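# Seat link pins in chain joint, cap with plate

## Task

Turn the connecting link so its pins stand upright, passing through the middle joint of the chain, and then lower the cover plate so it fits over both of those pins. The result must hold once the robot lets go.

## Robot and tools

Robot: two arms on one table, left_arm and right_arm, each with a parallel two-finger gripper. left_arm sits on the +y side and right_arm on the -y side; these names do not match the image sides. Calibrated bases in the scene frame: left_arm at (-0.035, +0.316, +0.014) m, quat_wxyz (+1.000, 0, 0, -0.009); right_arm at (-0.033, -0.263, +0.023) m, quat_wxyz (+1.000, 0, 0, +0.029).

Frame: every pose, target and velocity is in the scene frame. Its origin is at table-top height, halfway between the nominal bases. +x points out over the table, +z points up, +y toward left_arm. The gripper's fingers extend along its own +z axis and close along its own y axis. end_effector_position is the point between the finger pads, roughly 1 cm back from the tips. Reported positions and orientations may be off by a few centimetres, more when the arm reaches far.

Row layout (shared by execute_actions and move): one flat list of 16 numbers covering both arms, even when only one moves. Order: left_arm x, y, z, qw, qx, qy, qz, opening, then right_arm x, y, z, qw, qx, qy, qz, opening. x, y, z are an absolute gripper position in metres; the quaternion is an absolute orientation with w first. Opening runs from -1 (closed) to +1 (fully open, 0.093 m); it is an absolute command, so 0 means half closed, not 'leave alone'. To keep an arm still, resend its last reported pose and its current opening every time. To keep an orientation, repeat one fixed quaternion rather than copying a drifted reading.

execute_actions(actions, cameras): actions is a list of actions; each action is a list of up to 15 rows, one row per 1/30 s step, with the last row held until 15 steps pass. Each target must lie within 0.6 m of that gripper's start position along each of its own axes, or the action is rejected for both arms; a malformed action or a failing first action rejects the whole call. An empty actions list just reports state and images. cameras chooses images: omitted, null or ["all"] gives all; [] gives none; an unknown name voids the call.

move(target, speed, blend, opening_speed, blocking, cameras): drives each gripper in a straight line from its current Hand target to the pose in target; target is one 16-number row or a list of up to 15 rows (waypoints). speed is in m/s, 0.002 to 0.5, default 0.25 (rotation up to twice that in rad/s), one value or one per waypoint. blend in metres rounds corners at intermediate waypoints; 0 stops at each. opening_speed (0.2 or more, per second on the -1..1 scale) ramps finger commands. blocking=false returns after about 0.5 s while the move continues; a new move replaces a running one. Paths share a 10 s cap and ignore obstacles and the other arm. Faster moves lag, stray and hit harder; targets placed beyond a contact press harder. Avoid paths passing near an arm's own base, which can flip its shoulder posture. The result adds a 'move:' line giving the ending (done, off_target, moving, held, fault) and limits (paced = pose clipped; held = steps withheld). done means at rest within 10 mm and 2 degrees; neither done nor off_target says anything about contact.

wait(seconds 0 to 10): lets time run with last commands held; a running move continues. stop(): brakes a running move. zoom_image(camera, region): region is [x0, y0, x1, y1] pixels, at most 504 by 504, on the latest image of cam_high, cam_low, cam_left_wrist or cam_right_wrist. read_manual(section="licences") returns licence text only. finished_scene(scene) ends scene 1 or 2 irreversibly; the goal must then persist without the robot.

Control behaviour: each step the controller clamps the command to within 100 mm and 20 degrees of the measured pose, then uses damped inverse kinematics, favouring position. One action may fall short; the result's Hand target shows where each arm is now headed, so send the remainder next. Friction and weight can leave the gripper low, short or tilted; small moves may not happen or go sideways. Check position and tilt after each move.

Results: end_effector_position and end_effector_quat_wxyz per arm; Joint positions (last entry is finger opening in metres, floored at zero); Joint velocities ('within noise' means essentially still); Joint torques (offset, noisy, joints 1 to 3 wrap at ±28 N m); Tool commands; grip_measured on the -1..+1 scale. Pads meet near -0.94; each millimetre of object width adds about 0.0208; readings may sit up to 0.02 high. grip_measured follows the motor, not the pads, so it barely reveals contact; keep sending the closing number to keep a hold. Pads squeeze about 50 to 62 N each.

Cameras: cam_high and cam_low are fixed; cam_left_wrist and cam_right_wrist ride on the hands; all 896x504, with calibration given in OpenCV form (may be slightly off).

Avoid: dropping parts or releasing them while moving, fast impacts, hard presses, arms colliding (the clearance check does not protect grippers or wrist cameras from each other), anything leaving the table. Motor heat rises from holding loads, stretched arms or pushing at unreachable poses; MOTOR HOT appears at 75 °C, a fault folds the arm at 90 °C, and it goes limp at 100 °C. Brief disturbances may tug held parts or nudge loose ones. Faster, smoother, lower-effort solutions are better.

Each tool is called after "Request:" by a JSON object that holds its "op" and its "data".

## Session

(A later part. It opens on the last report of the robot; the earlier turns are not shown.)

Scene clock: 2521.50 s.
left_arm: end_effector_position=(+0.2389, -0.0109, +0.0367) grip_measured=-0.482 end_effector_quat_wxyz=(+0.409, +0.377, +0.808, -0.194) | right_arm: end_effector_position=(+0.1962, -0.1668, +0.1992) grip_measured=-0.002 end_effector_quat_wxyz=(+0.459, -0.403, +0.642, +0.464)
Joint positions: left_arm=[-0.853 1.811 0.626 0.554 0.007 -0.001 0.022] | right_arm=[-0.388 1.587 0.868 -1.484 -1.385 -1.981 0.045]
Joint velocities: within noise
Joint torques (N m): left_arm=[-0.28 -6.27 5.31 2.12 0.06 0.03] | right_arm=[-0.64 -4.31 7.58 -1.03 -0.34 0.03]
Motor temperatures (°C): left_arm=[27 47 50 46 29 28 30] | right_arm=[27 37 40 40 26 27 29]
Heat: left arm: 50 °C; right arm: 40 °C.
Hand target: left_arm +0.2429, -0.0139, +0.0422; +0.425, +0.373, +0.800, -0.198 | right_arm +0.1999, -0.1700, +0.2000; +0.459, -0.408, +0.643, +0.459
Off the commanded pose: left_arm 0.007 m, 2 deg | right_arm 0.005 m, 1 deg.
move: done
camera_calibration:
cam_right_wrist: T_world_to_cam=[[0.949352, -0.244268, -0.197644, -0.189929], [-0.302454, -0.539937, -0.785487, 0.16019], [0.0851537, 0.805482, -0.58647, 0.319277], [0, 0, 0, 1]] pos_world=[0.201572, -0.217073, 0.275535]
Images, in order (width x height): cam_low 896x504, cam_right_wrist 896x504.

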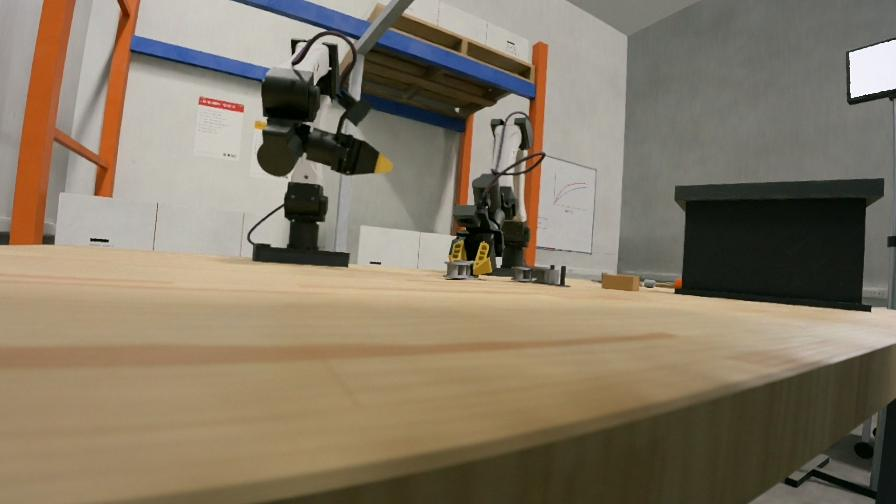

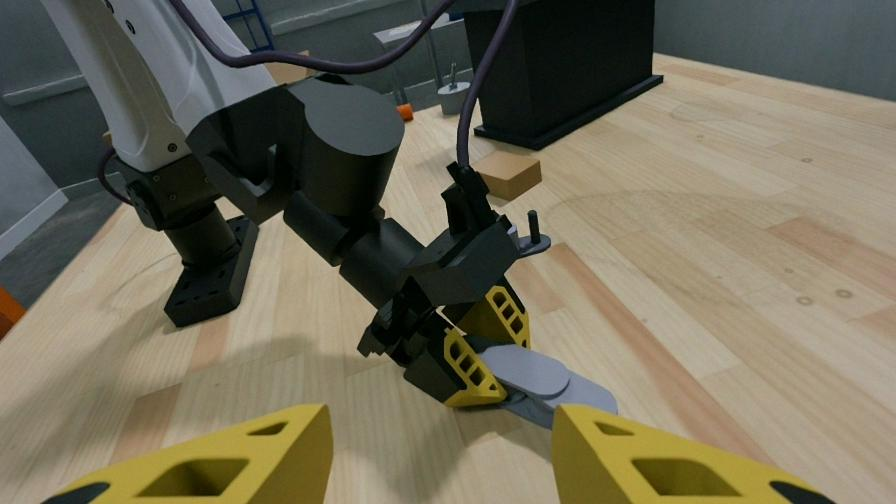

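Request:
{"op": "move", "data": {"target": [[0.241, -0.012, 0.036, 0.4255, 0.3731, 0.8002, -0.1984, -0.95, 0.20, -0.17, 0.20, 0.45, -0.40, 0.63, 0.45, 0],[0.241, -0.012, 0.036, 0.4255, 0.3731, 0.8002, -0.1984, 0.2, 0.20, -0.17, 0.20, 0.45, -0.40, 0.63, 0.45, 0],[0.195, 0.041, 0.11, 0.4255, 0.3731, 0.8002, -0.1984, 0.2, 0.20, -0.17, 0.20, 0.45, -0.40, 0.63, 0.45, 0],[0.255, -0.03, 0.13, 0, 0.4226, 0.9063, 0, 0.2, 0.20, -0.17, 0.20, 0.45, -0.40, 0.63, 0.45, 0]], "speed": [0.05,0.05,0.1,0.2]}}

Request:
{"op": "zoom_image", "data": {"camera": "cam_right_wrist", "region": [340, 200, 740, 500]}}

Scene clock: 2539.27 s.
left_arm: end_effector_position=(+0.2538, -0.0285, +0.1292) grip_measured=+0.198 end_effector_quat_wxyz=(-0.002, +0.421, +0.907, -0.003) | right_arm: end_effector_position=(+0.1962, -0.1668, +0.1992) grip_measured=-0.002 end_effector_quat_wxyz=(+0.459, -0.403, +0.642, +0.464)
Joint positions: left_arm=[-0.853 2.338 2.315 -1.548 0.007 -0.001 0.055] | right_arm=[-0.388 1.587 0.868 -1.484 -1.385 -1.981 0.045]
Joint velocities: within noise
Joint torques (N m): left_arm=[-0.59 -10.21 8.51 0.21 0.04 0.01] | right_arm=[-0.92 -4.23 7.43 -0.99 -0.33 0.04]
Motor temperatures (°C): left_arm=[27 46 49 42 29 28 30] | right_arm=[27 36 40 39 26 27 29]
Heat: left arm: 49 °C; right arm: 40 °C.
Hand target: left_arm +0.2549, -0.0300, +0.1299; +0.000, +0.423, +0.906, +0.000 | right_arm +0.1999, -0.1700, +0.2000; +0.459, -0.408, +0.643, +0.459
Off the commanded pose: left_arm 0.002 m, 0 deg | right_arm 0.005 m, 1 deg.
move: done
camera_calibration:
cam_left_wrist: T_world_to_cam=[[-0.777697, -0.628553, 0.0104275, 0.179048], [-0.562977, 0.70375, 0.43335, 0.147451], [-0.279722, 0.331144, -0.901165, 0.272455], [0, 0, 0, 1]] pos_world=[0.298469, -0.0814494, 0.179762]
cam_right_wrist: T_world_to_cam=[[0.949352, -0.244268, -0.197644, -0.189929], [-0.302454, -0.539937, -0.785487, 0.16019], [0.0851537, 0.805482, -0.58647, 0.319277], [0, 0, 0, 1]] pos_world=[0.201572, -0.217073, 0.275535]

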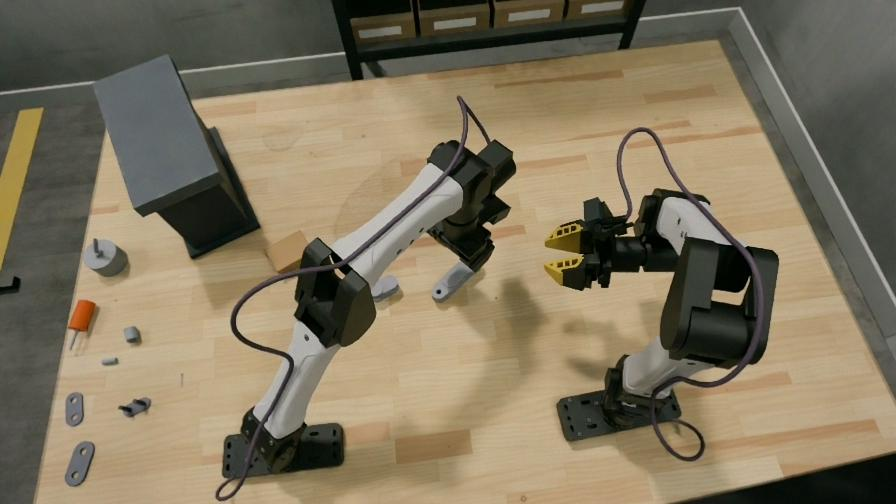

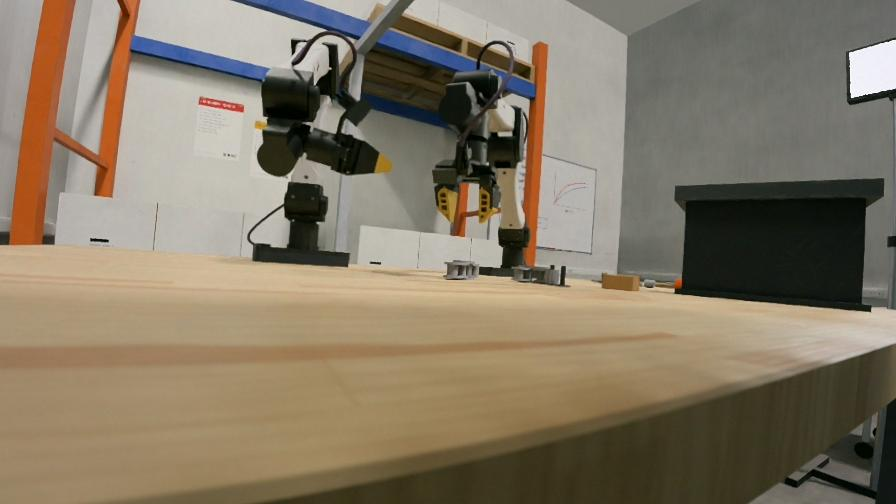

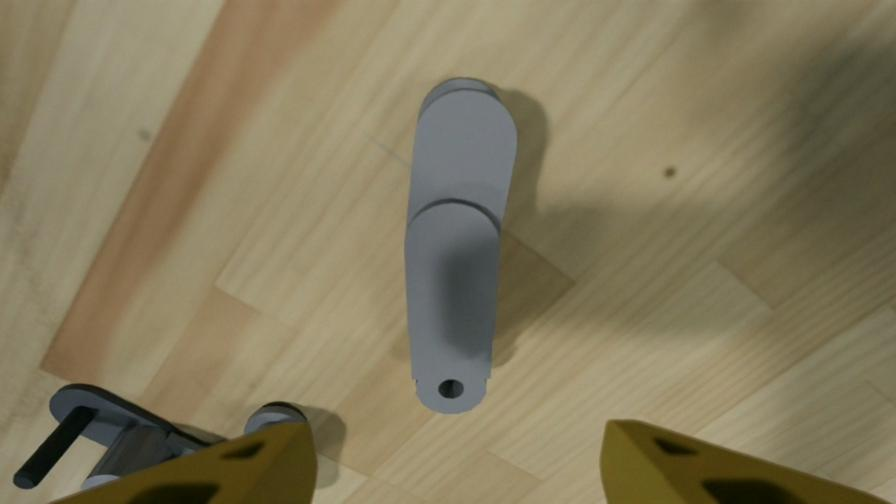

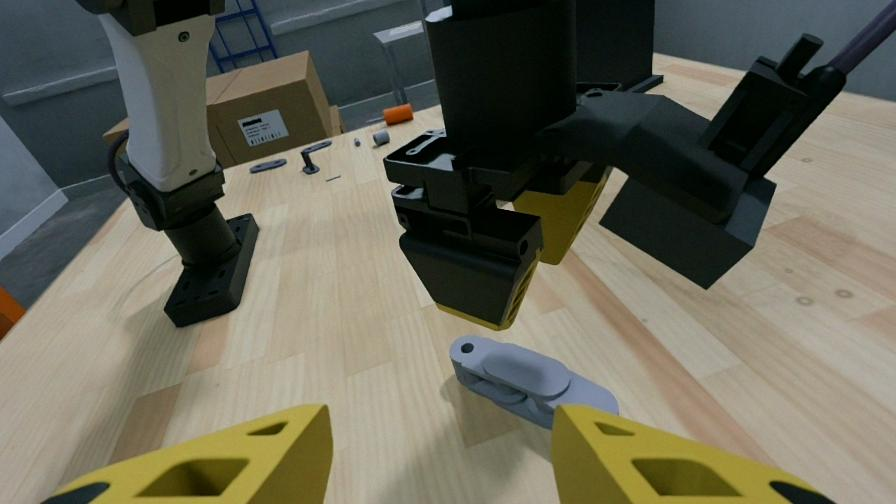

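Scaled by 1.260 from the camera's 896x504 image, which has a finer 1280x720 frame.

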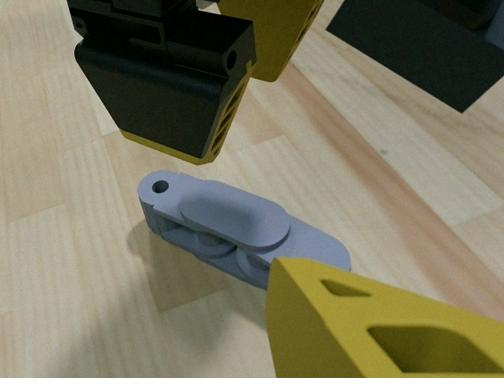

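Request:
{"op": "move", "data": {"target": [[0.232, -0.003, 0.07, 0, 0.4384, 0.8988, 0, 0.2, 0.20, -0.17, 0.20, 0.45, -0.40, 0.63, 0.45, 0],[0.232, -0.003, 0.022, 0, 0.4384, 0.8988, 0, 0.2, 0.20, -0.17, 0.20, 0.45, -0.40, 0.63, 0.45, 0]], "speed": [0.15,0.05], "cameras": ["cam_left_wrist","cam_right_wrist"]}}

Scene clock: 2563.50 s.
left_arm: end_effector_position=(+0.2316, -0.0022, +0.0241) grip_measured=+0.198 end_effector_quat_wxyz=(-0.003, +0.433, +0.901, -0.002) | right_arm: end_effector_position=(+0.1962, -0.1668, +0.1992) grip_measured=-0.002 end_effector_quat_wxyz=(+0.459, -0.403, +0.642, +0.464)
Joint positions: left_arm=[-0.853 2.199 1.659 -1.035 0.007 0.025 0.055] | right_arm=[-0.388 1.587 0.868 -1.484 -1.385 -1.981 0.045]
Joint velocities: within noise
Joint torques (N m): left_arm=[-0.69 -10.04 5.75 0.36 0.05 0.09] | right_arm=[-0.87 -4.46 7.45 -1.04 -0.32 0.05]
Motor temperatures (°C): left_arm=[27 52 51 35 29 28 29] | right_arm=[27 36 40 38 26 27 29]
Heat: left arm: 52 °C; right arm: 40 °C.
Hand target: left_arm +0.2319, -0.0029, +0.0220; +0.000, +0.438, +0.899, +0.000 | right_arm +0.1999, -0.1700, +0.2000; +0.459, -0.407, +0.643, +0.459
Off the commanded pose: left_arm 0.002 m, 1 deg | right_arm 0.005 m, 1 deg.
move: done
camera_calibration:
cam_left_wrist: T_world_to_cam=[[-0.793945, -0.607897, 0.0106101, 0.18324], [-0.543241, 0.717122, 0.436606, 0.157372], [-0.273021, 0.340878, -0.89959, 0.161225], [0, 0, 0, 1]] pos_world=[0.274991, -0.0564218, 0.0743822]
cam_right_wrist: T_world_to_cam=[[0.949352, -0.244268, -0.197644, -0.189929], [-0.302454, -0.539937, -0.785487, 0.16019], [0.0851537, 0.805482, -0.58647, 0.319277], [0, 0, 0, 1]] pos_world=[0.201572, -0.217073, 0.275535]
Images, in order (width x height): cam_left_wrist 896x504, cam_right_wrist 896x504.

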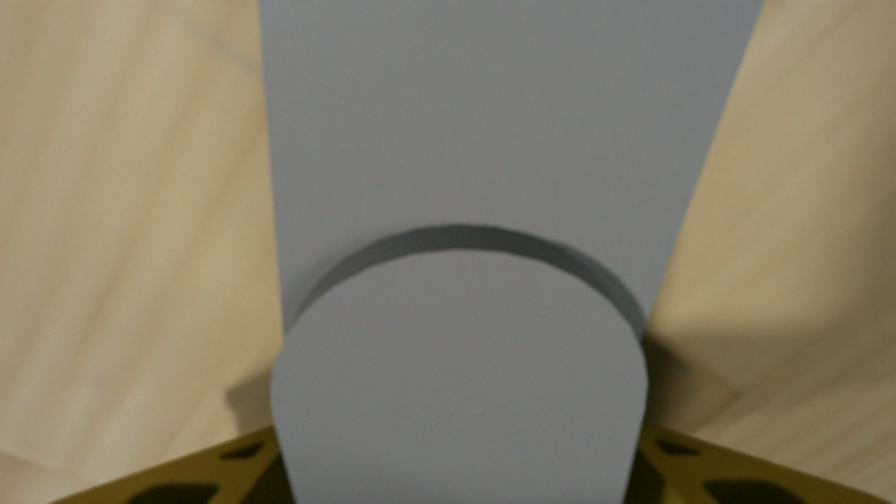

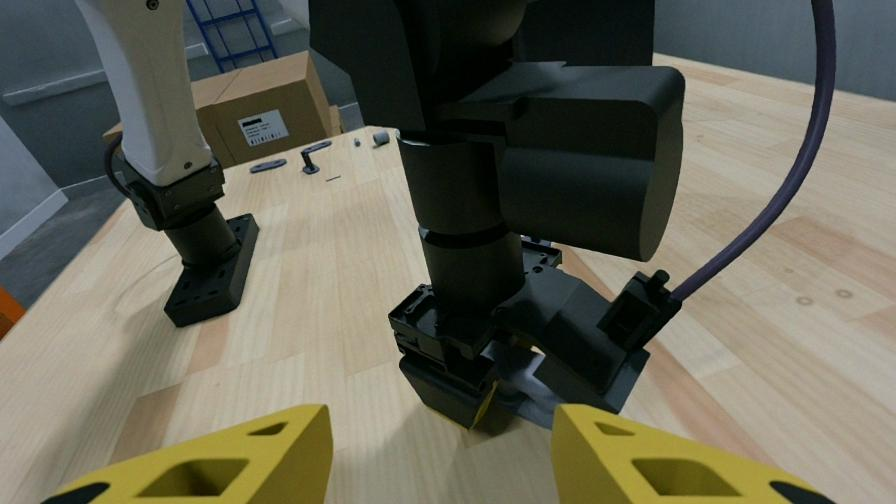

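Request:
{"op": "move", "data": {"target": [[0.232, -0.003, 0.026, 0, 0.4384, 0.8988, 0, -0.95, 0.20, -0.17, 0.20, 0.45, -0.40, 0.63, 0.45, 0],[0.232, -0.003, 0.13, 0, 0.4384, 0.8988, 0, -0.95, 0.20, -0.17, 0.20, 0.45, -0.40, 0.63, 0.45, 0]], "speed": [0.15,0.06]}}

Request:
{"op": "zoom_image", "data": {"camera": "cam_low", "region": [420, 200, 600, 300]}}

Scene clock: 2583.53 s.
left_arm: end_effector_position=(+0.2273, +0.0031, +0.1000) grip_measured=-0.481 end_effector_quat_wxyz=(-0.037, +0.433, +0.901, +0.013) | right_arm: end_effector_position=(+0.1962, -0.1668, +0.1992) grip_measured=-0.002 end_effector_quat_wxyz=(+0.459, -0.403, +0.642, +0.464)
Joint positions: left_arm=[-0.853 2.199 1.961 -1.412 0.006 0.026 0.022] | right_arm=[-0.388 1.587 0.868 -1.484 -1.385 -1.981 0.045]
Joint velocities: within noise
Joint torques (N m): left_arm=[-0.75 -14.68 9.59 0.05 0.04 0.08] | right_arm=[-1.05 -4.25 7.56 -1.02 -0.36 0.04]
Motor temperatures (°C): left_arm=[27 54 49 33 29 28 29] | right_arm=[27 35 40 37 26 27 29]
Heat: left arm: 54 °C; right arm: 40 °C.
Hand target: left_arm +0.2312, -0.0022, +0.1294; +0.000, +0.438, +0.899, +0.000 | right_arm +0.1999, -0.1700, +0.2000; +0.459, -0.407, +0.643, +0.459
Off the commanded pose: left_arm 0.031 m, 5 deg | right_arm 0.005 m, 1 deg.
move: off_target (left_arm)
camera_calibration:
cam_left_wrist: T_world_to_cam=[[-0.793879, -0.607937, 0.013001, 0.182053], [-0.520434, 0.690359, 0.502546, 0.10641], [-0.314492, 0.392194, -0.864453, 0.232204], [0, 0, 0, 1]] pos_world=[0.272933, -0.0538531, 0.144886]
cam_right_wrist: T_world_to_cam=[[0.949352, -0.244268, -0.197644, -0.189929], [-0.302454, -0.539937, -0.785487, 0.16019], [0.0851537, 0.805482, -0.58647, 0.319277], [0, 0, 0, 1]] pos_world=[0.201572, -0.217073, 0.275535]

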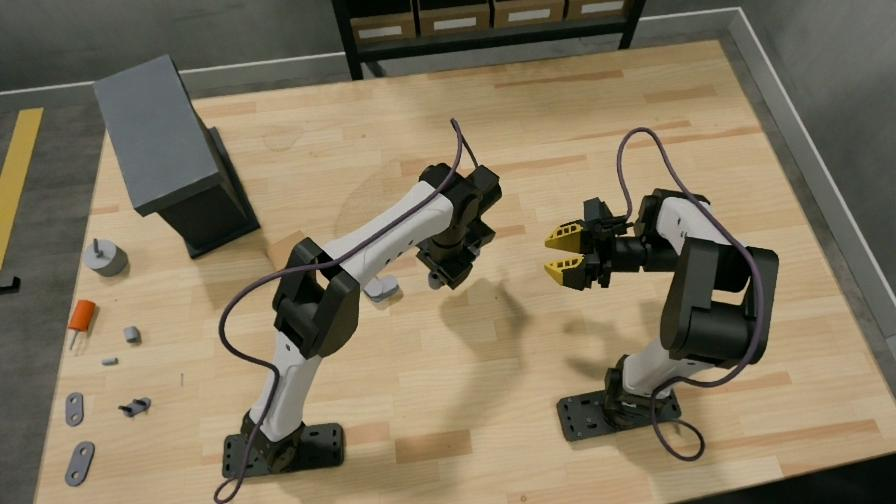

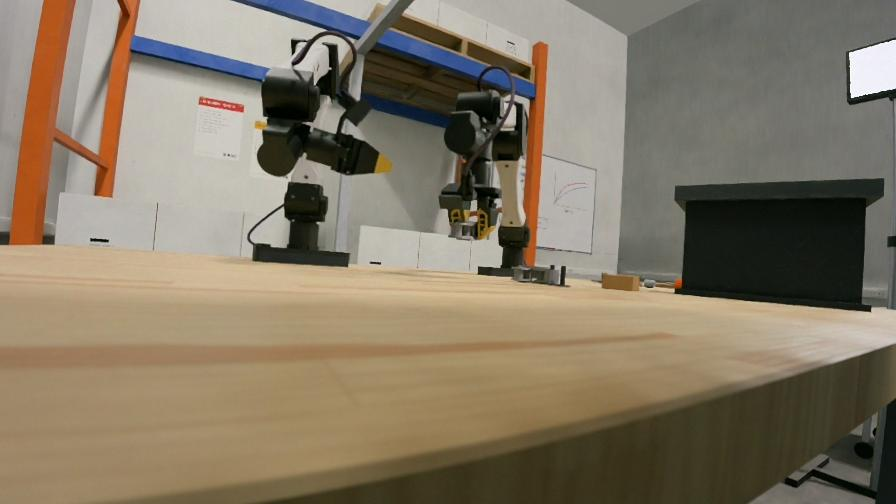

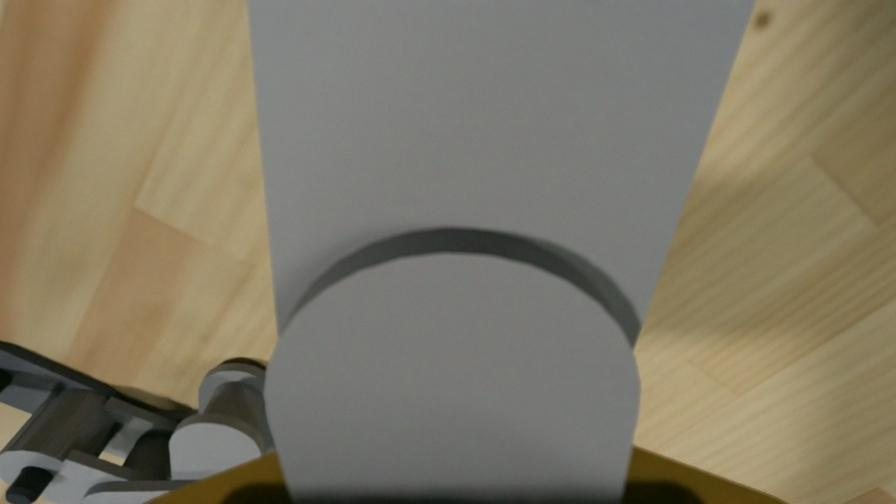

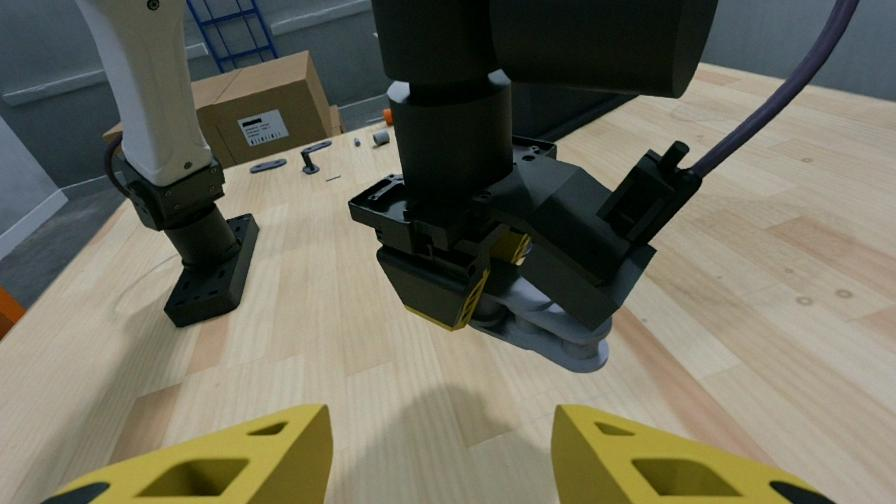

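Scaled by 2.800 from the camera's 896x504 image, which has a finer 1280x720 frame.

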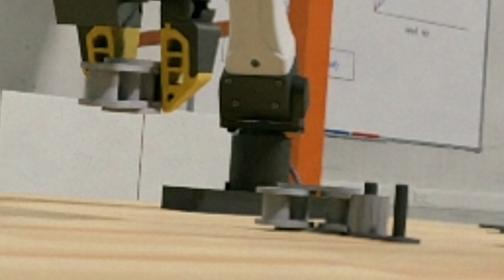

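Request:
{"op": "move", "data": {"target": [[0.28, 0.04, 0.145, 0, 0.342, 0.9397, 0, -0.95, 0.20, -0.17, 0.20, 0.45, -0.40, 0.63, 0.45, 0],[0.355, 0.149, 0.135, 0, 0, 1, 0, -0.95, 0.20, -0.17, 0.20, 0.45, -0.40, 0.63, 0.45, 0]], "speed": 0.12, "blend": 0.03, "cameras": ["cam_low"]}}

Request:
{"op": "move", "data": {"target": [[0.355, 0.149, 0.12, 0, 0, 1, 0, -0.95, 0.30, 0.01, 0.12, 0.42, -0.45, 0.62, 0.48, 0]], "speed": 0.12}}

Request:
{"op": "zoom_image", "data": {"camera": "cam_right_wrist", "region": [300, 150, 640, 400]}}

Request:
{"op": "zoom_image", "data": {"camera": "cam_low", "region": [500, 210, 620, 300]}}

Scene clock: 2607.47 s.
left_arm: end_effector_position=(+0.3449, +0.1508, +0.1239) grip_measured=-0.481 end_effector_quat_wxyz=(-0.024, +0.006, +1.000, +0.007) | right_arm: end_effector_position=(+0.1962, -0.1668, +0.1992) grip_measured=-0.002 end_effector_quat_wxyz=(+0.459, -0.403, +0.642, +0.464)
Joint positions: left_arm=[-0.39 2.199 2.058 -1.479 0.006 -0.395 0.022] | right_arm=[-0.388 1.587 0.868 -1.484 -1.385 -1.981 0.045]
Joint velocities: within noise
Joint torques (N m): left_arm=[-0.12 -10.77 9.76 0.3 0.03 -0.07] | right_arm=[-0.9 -4.31 7.45 -1.01 -0.34 0.02]
Motor temperatures (°C): left_arm=[27 63 52 32 29 28 30] | right_arm=[27 35 40 37 26 27 29]
Heat: left arm: 63 °C; right arm: 40 °C.
Hand target: left_arm +0.3546, +0.1491, +0.1351; +0.000, +0.000, +1.000, +0.000 | right_arm +0.1999, -0.1700, +0.2000; +0.459, -0.407, +0.643, +0.459
Off the commanded pose: left_arm 0.015 m, 3 deg | right_arm 0.005 m, 1 deg.
move: off_target (left_arm)
Images, in order (width x height): cam_low 896x504.

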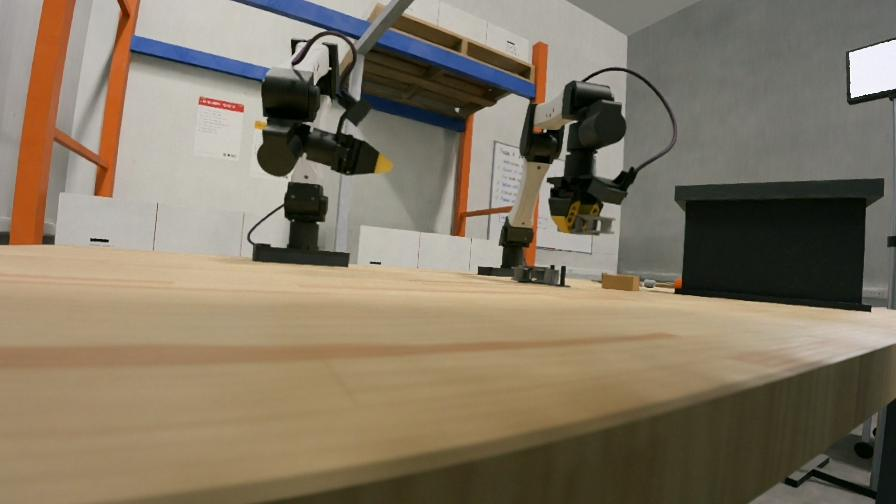

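Scene clock: 2610.57 s.
left_arm: end_effector_position=(+0.3497, +0.1487, +0.1144) grip_measured=-0.481 end_effector_quat_wxyz=(-0.015, +0.006, +1.000, +0.003) | right_arm: end_effector_position=(+0.3030, +0.0081, +0.1282) grip_measured=-0.002 end_effector_quat_wxyz=(+0.429, -0.456, +0.615, +0.480)
Joint positions: left_arm=[-0.39 2.199 2.021 -1.423 0.006 -0.396 0.022] | right_arm=[0.261 1.929 0.793 0.726 -1.127 -0.172 0.045]
Joint velocities: within noise
Joint torques (N m): left_arm=[-0.06 -11.3 6.91 0.38 0.04 -0.08] | right_arm=[0.64 -7.53 4.81 2.18 -0.05 0.19]
Motor temperatures (°C): left_arm=[27 62 52 31 29 28 30] | right_arm=[27 35 40 37 26 27 29]
Heat: left arm: 62 °C; right arm: 40 °C.
Hand target: left_arm +0.3549, +0.1490, +0.1201; +0.000, +0.000, +1.000, +0.000 | right_arm +0.2998, +0.0099, +0.1200; +0.421, -0.452, +0.622, +0.481
Off the commanded pose: left_arm 0.008 m, 2 deg | right_arm 0.009 m, 1 deg.
move: done
camera_calibration:
cam_left_wrist: T_world_to_cam=[[-0.0330245, -0.999451, -0.00268033, 0.161501], [-0.887232, 0.0280816, 0.460468, 0.29393], [-0.46014, 0.0175848, -0.887672, 0.335402], [0, 0, 0, 1]] pos_world=[0.420449, 0.14726, 0.162815]
cam_right_wrist: T_world_to_cam=[[0.977851, -0.122224, -0.169906, -0.275744], [-0.209212, -0.594361, -0.776509, 0.202154], [-0.00607738, 0.794857, -0.606767, 0.15794], [0, 0, 0, 1]] pos_world=[0.31289, -0.0390897, 0.205956]

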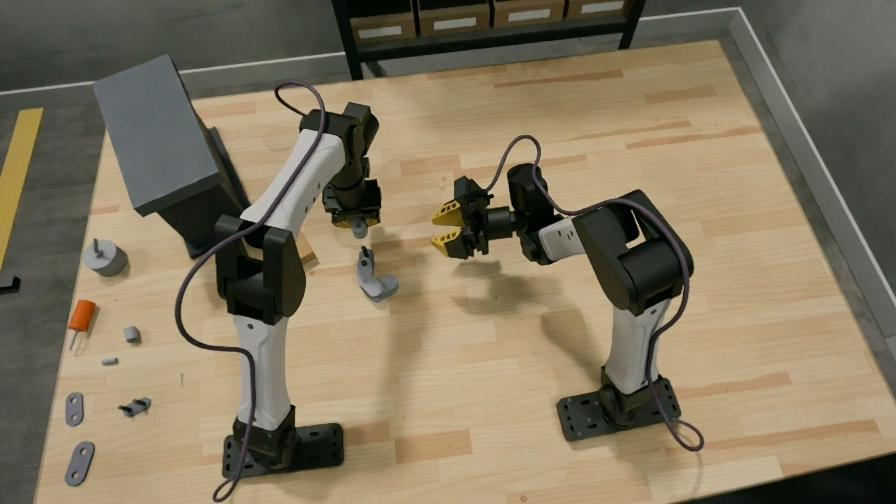

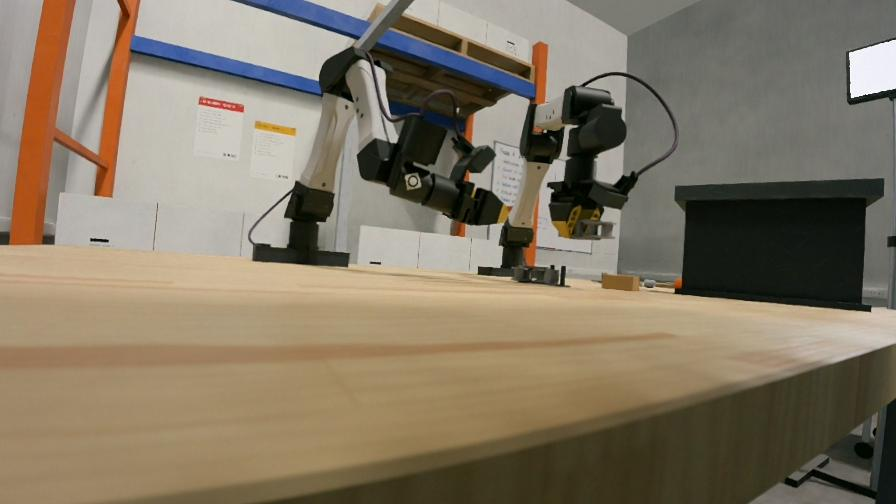

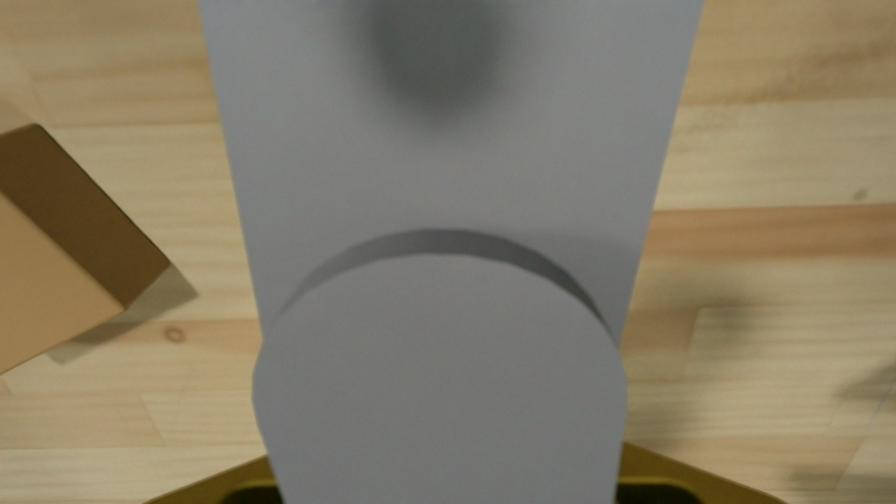

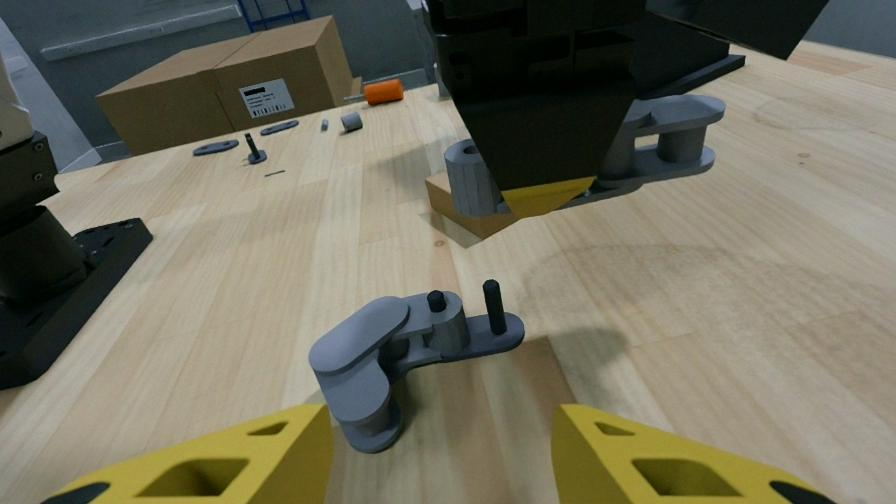

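Scaled by 1.482 from the camera's 896x504 image, which has a finer 1280x720 frame.

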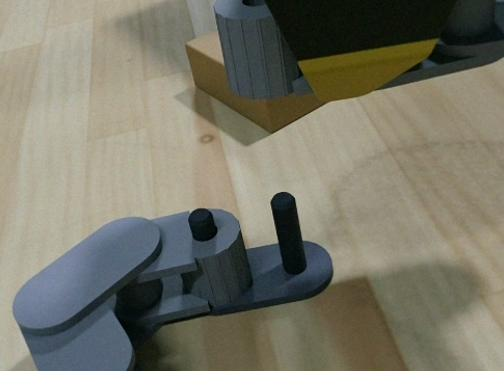

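Scaled by 4.200 from the camera's 896x504 image, which has a finer 1280x720 frame.

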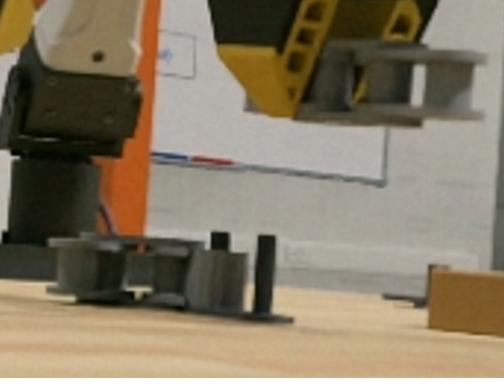

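Request:
{"op": "move", "data": {"target": [[0.3575, 0.1545, 0.072, 0, 0, 1, 0, -0.95, 0.30, 0.01, 0.12, 0.42, -0.45, 0.62, 0.48, 0]], "speed": 0.1, "cameras": ["cam_right_wrist","cam_low"]}}

Request:
{"op": "zoom_image", "data": {"camera": "cam_right_wrist", "region": [400, 200, 600, 370]}}

Request:
{"op": "zoom_image", "data": {"camera": "cam_low", "region": [530, 230, 600, 294]}}

Scene clock: 2622.80 s.
left_arm: end_effector_position=(+0.3504, +0.1531, +0.0667) grip_measured=-0.481 end_effector_quat_wxyz=(-0.016, +0.001, +1.000, +0.003) | right_arm: end_effector_position=(+0.3031, +0.0081, +0.1283) grip_measured=-0.002 end_effector_quat_wxyz=(+0.430, -0.456, +0.615, +0.480)
Joint positions: left_arm=[-0.38 2.202 1.836 -1.236 0.006 -0.396 0.022] | right_arm=[0.261 1.929 0.793 0.727 -1.126 -0.171 0.045]
Joint velocities: within noise
Joint torques (N m): left_arm=[0.38 -11.19 6.98 0.42 0.03 0.06] | right_arm=[0.65 -7.62 4.7 2.14 -0.1 0.17]
Motor temperatures (°C): left_arm=[27 61 50 31 29 28 30] | right_arm=[27 37 40 38 26 27 29]
Heat: left arm: 61 °C; right arm: 40 °C.
Hand target: left_arm +0.3574, +0.1546, +0.0721; +0.000, +0.000, +1.000, +0.000 | right_arm +0.2998, +0.0099, +0.1200; +0.421, -0.452, +0.622, +0.482
Off the commanded pose: left_arm 0.009 m, 2 deg | right_arm 0.009 m, 1 deg.
move: done
camera_calibration:
cam_right_wrist: T_world_to_cam=[[0.977787, -0.122703, -0.169933, -0.275814], [-0.209527, -0.593999, -0.776701, 0.202405], [-0.00563661, 0.795053, -0.606513, 0.157843], [0, 0, 0, 1]] pos_world=[0.312986, -0.0391085, 0.206072]
Images, in order (width x height): cam_low 896x504, cam_right_wrist 896x504.

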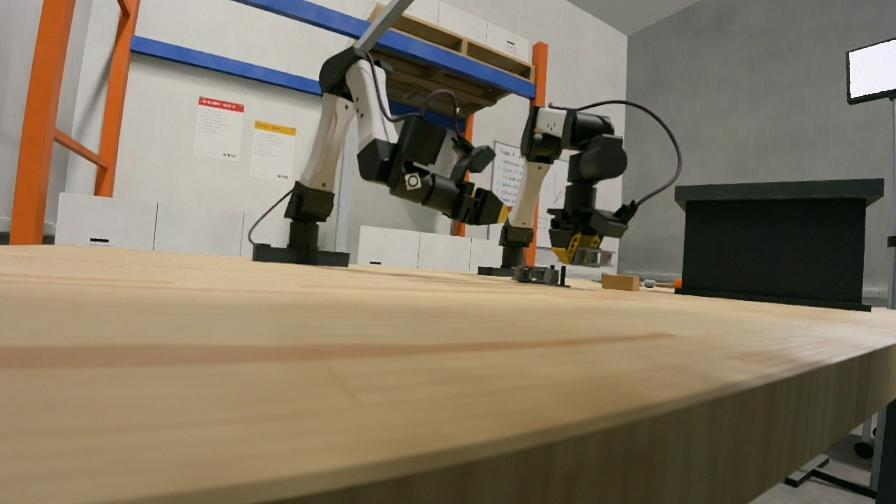

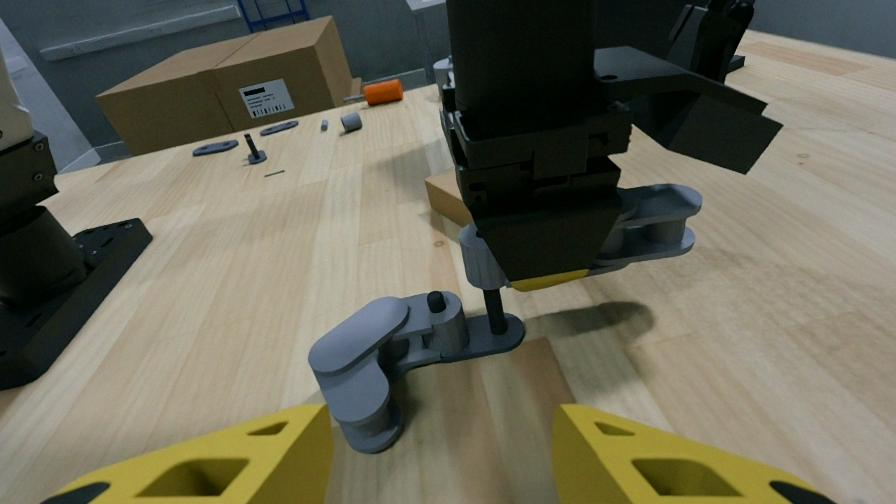

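Scaled by 2.520 from the camera's 896x504 image, which has a finer 1280x720 frame.

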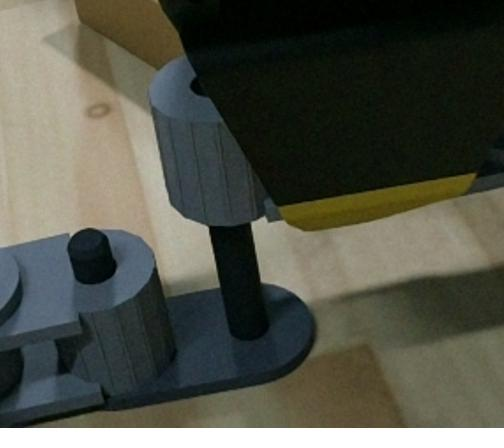

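Scaled by 7.200 from the camera's 896x504 image, which has a finer 1280x720 frame.

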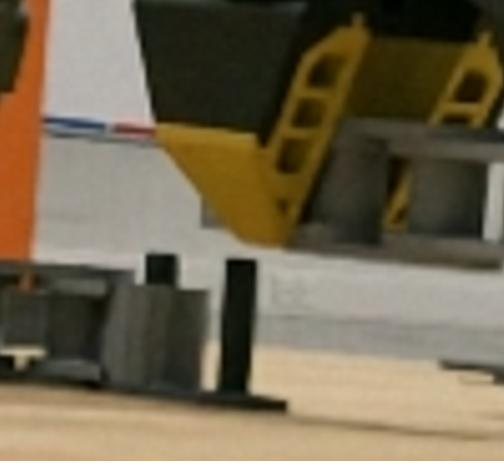

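Request:
{"op": "move", "data": {"target": [[0.3565, 0.1555, 0.064, 0, 0, 1, 0, -0.95, 0.30, 0.01, 0.12, 0.42, -0.45, 0.62, 0.48, 0]], "speed": 0.05, "cameras": ["cam_right_wrist","cam_low"]}}

Request:
{"op": "zoom_image", "data": {"camera": "cam_right_wrist", "region": [430, 210, 570, 350]}}

Request:
{"op": "zoom_image", "data": {"camera": "cam_low", "region": [530, 230, 600, 294]}}

Scene clock: 2644.87 s.
left_arm: end_effector_position=(+0.3486, +0.1539, +0.0598) grip_measured=-0.481 end_effector_quat_wxyz=(-0.017, +0.001, +1.000, +0.004) | right_arm: end_effector_position=(+0.3031, +0.0081, +0.1284) grip_measured=-0.002 end_effector_quat_wxyz=(+0.430, -0.456, +0.615, +0.479)
Joint positions: left_arm=[-0.38 2.202 1.808 -1.213 0.006 -0.396 0.022] | right_arm=[0.261 1.929 0.793 0.728 -1.126 -0.171 0.045]
Joint velocities: within noise
Joint torques (N m): left_arm=[0.5 -11.19 6.39 0.49 0.04 0.08] | right_arm=[0.55 -7.65 4.83 2.19 -0.01 0.15]
Motor temperatures (°C): left_arm=[27 56 48 30 29 28 30] | right_arm=[27 38 39 39 26 27 29]
Heat: left arm: 56 °C; right arm: 39 °C.
Hand target: left_arm +0.3564, +0.1556, +0.0641; +0.000, +0.000, +1.000, +0.000 | right_arm +0.2998, +0.0099, +0.1200; +0.421, -0.452, +0.622, +0.481
Off the commanded pose: left_arm 0.009 m, 2 deg | right_arm 0.009 m, 1 deg.
move: done
camera_calibration:
cam_right_wrist: T_world_to_cam=[[0.977848, -0.122683, -0.169594, -0.275887], [-0.209246, -0.593906, -0.776848, 0.202386], [-0.00541695, 0.795126, -0.60642, 0.157789], [0, 0, 0, 1]] pos_world=[0.312979, -0.0391109, 0.206121]
Images, in order (width x height): cam_low 896x504, cam_right_wrist 896x504.

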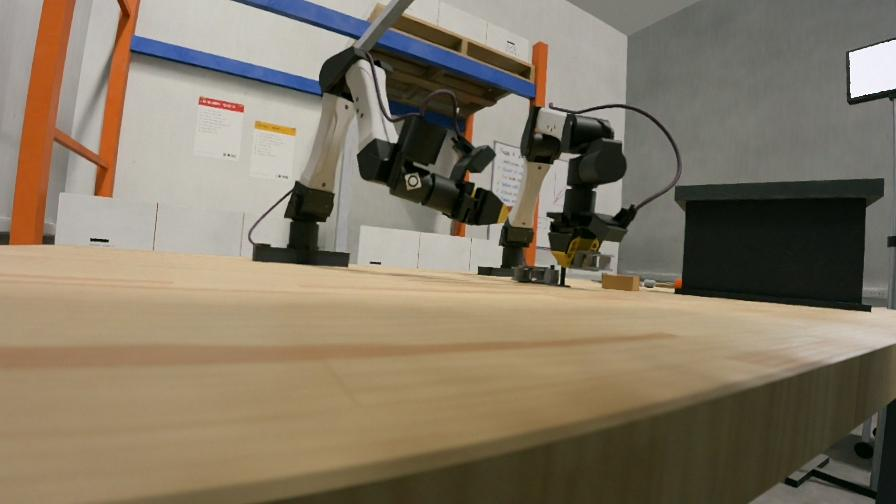

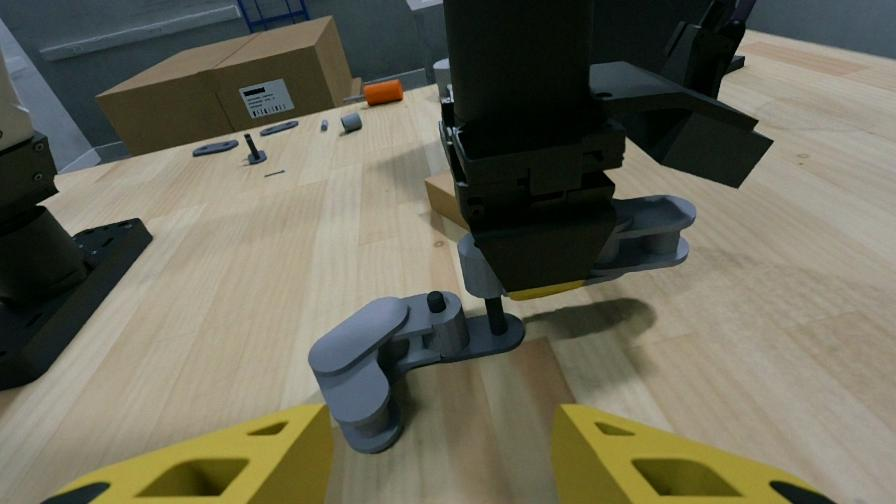

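Scaled by 3.600 from the camera's 896x504 image, which has a finer 1280x720 frame.

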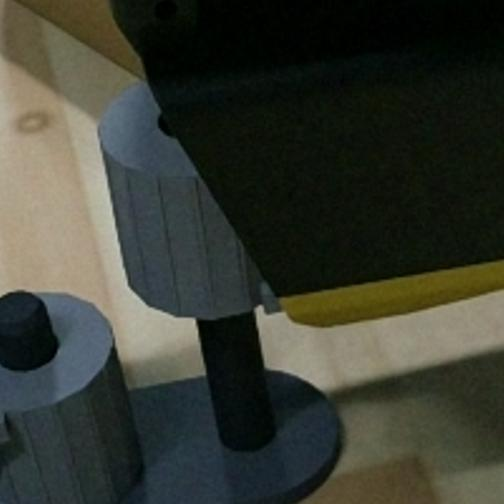

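Scaled by 7.200 from the camera's 896x504 image, which has a finer 1280x720 frame.

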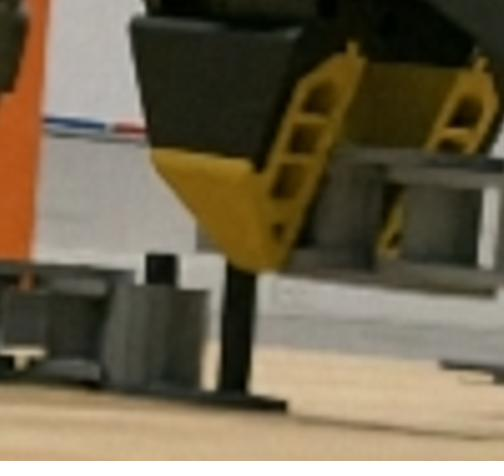

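Request:
{"op": "move", "data": {"target": [[0.3635, 0.1565, 0.082, 0, 0, 1, 0, -0.95, 0.30, 0.01, 0.12, 0.42, -0.45, 0.62, 0.48, 0]], "speed": 0.05, "cameras": ["cam_right_wrist"]}}

Request:
{"op": "zoom_image", "data": {"camera": "cam_right_wrist", "region": [430, 210, 570, 350]}}

Scene clock: 2657.50 s.
left_arm: end_effector_position=(+0.3541, +0.1559, +0.0708) grip_measured=-0.481 end_effector_quat_wxyz=(-0.017, -0.001, +1.000, +0.004) | right_arm: end_effector_position=(+0.3031, +0.0081, +0.1284) grip_measured=-0.002 end_effector_quat_wxyz=(+0.430, -0.456, +0.614, +0.479)
Joint positions: left_arm=[-0.37 2.213 1.871 -1.263 0.006 -0.389 0.022] | right_arm=[0.261 1.929 0.793 0.728 -1.126 -0.171 0.045]
Joint velocities: within noise
Joint torques (N m): left_arm=[0.34 -10.91 9.63 0.21 0.06 0.08] | right_arm=[0.8 -7.39 4.93 2.14 -0.06 0.2]
Motor temperatures (°C): left_arm=[27 55 47 30 29 28 30] | right_arm=[27 38 38 39 26 27 29]
Heat: left arm: 55 °C; right arm: 39 °C.
Hand target: left_arm +0.3631, +0.1567, +0.0821; +0.000, +0.000, +1.000, +0.000 | right_arm +0.2998, +0.0099, +0.1201; +0.421, -0.452, +0.622, +0.481
Off the commanded pose: left_arm 0.015 m, 2 deg | right_arm 0.009 m, 1 deg.
move: off_target (left_arm)
camera_calibration:
cam_right_wrist: T_world_to_cam=[[0.977909, -0.122662, -0.169254, -0.27596], [-0.208964, -0.593812, -0.776995, 0.202367], [-0.00519732, 0.795199, -0.606327, 0.157736], [0, 0, 0, 1]] pos_world=[0.312972, -0.0391132, 0.20617]
Images, in order (width x height): cam_right_wrist 896x504.

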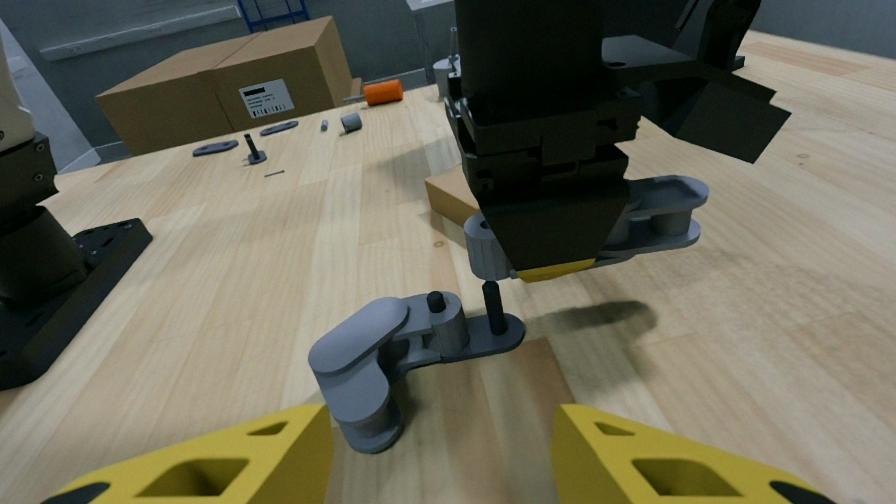

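Scaled by 3.600 from the camera's 896x504 image, which has a finer 1280x720 frame.

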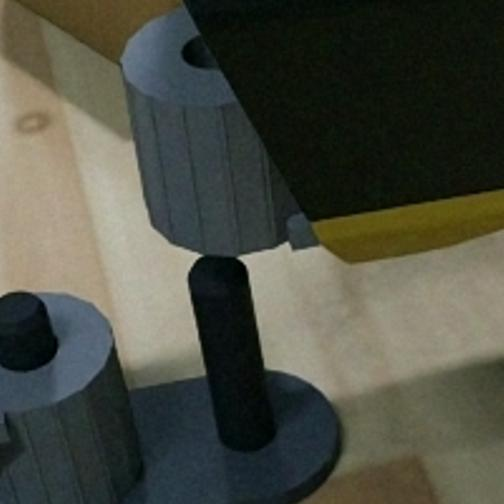

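Request:
{"op": "move", "data": {"target": [[0.3570, 0.1500, 0.068, 0, 0, 1, 0, -0.95, 0.30, 0.01, 0.12, 0.42, -0.45, 0.62, 0.48, 0]], "speed": 0.05, "cameras": ["cam_right_wrist"]}}

Request:
{"op": "zoom_image", "data": {"camera": "cam_right_wrist", "region": [430, 210, 570, 350]}}

Scene clock: 2704.53 s.
left_arm: end_effector_position=(+0.3522, +0.1545, +0.0611) grip_measured=-0.481 end_effector_quat_wxyz=(-0.017, +0.000, +1.000, +0.004) | right_arm: end_effector_position=(+0.3031, +0.0081, +0.1284) grip_measured=-0.002 end_effector_quat_wxyz=(+0.430, -0.456, +0.614, +0.480)
Joint positions: left_arm=[-0.375 2.213 1.833 -1.225 0.006 -0.392 0.022] | right_arm=[0.261 1.929 0.793 0.728 -1.126 -0.17 0.045]
Joint velocities: within noise
Joint torques (N m): left_arm=[-1.06 -11.58 6.83 0.39 0.05 -0.08] | right_arm=[0.7 -7.46 4.86 2.13 -0.01 0.19]
Motor temperatures (°C): left_arm=[27 57 55 29 29 28 30] | right_arm=[27 39 38 40 26 27 29]
Heat: left arm: 57 °C; right arm: 40 °C.
Hand target: left_arm +0.3569, +0.1501, +0.0682; +0.000, +0.000, +1.000, +0.000 | right_arm +0.2998, +0.0099, +0.1201; +0.421, -0.452, +0.622, +0.482
Off the commanded pose: left_arm 0.010 m, 2 deg | right_arm 0.009 m, 1 deg.
move: done
camera_calibration:
cam_right_wrist: T_world_to_cam=[[0.977838, -0.12272, -0.169625, -0.275891], [-0.209294, -0.593772, -0.776937, 0.202459], [-0.0053725, 0.79522, -0.606297, 0.157785], [0, 0, 0, 1]] pos_world=[0.312998, -0.0391166, 0.206165]
Images, in order (width x height): cam_right_wrist 896x504.

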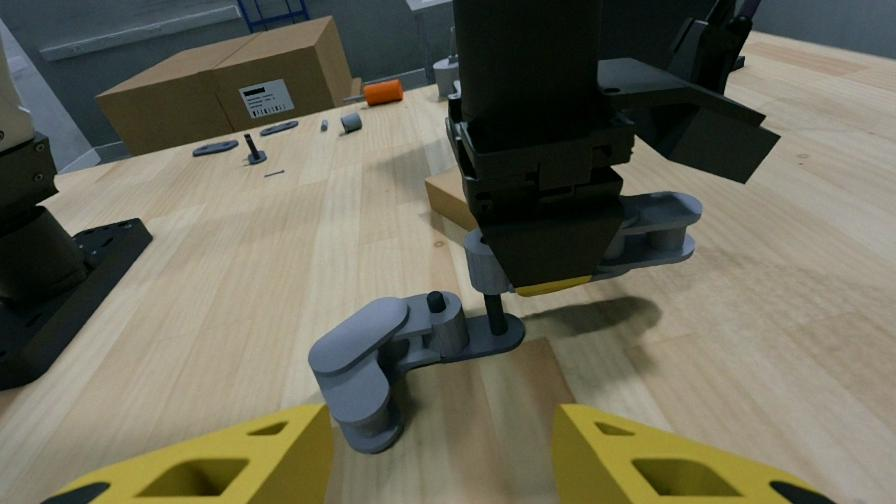

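Scaled by 3.600 from the camera's 896x504 image, which has a finer 1280x720 frame.

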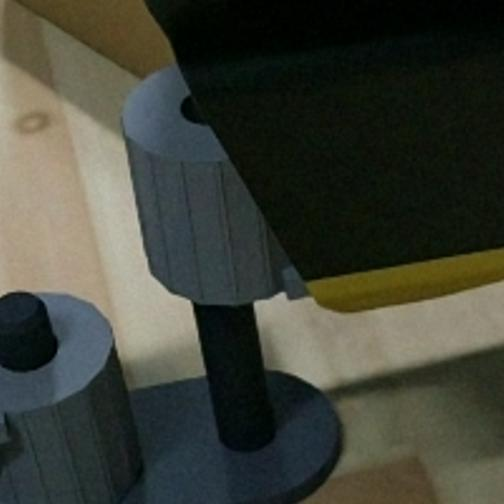

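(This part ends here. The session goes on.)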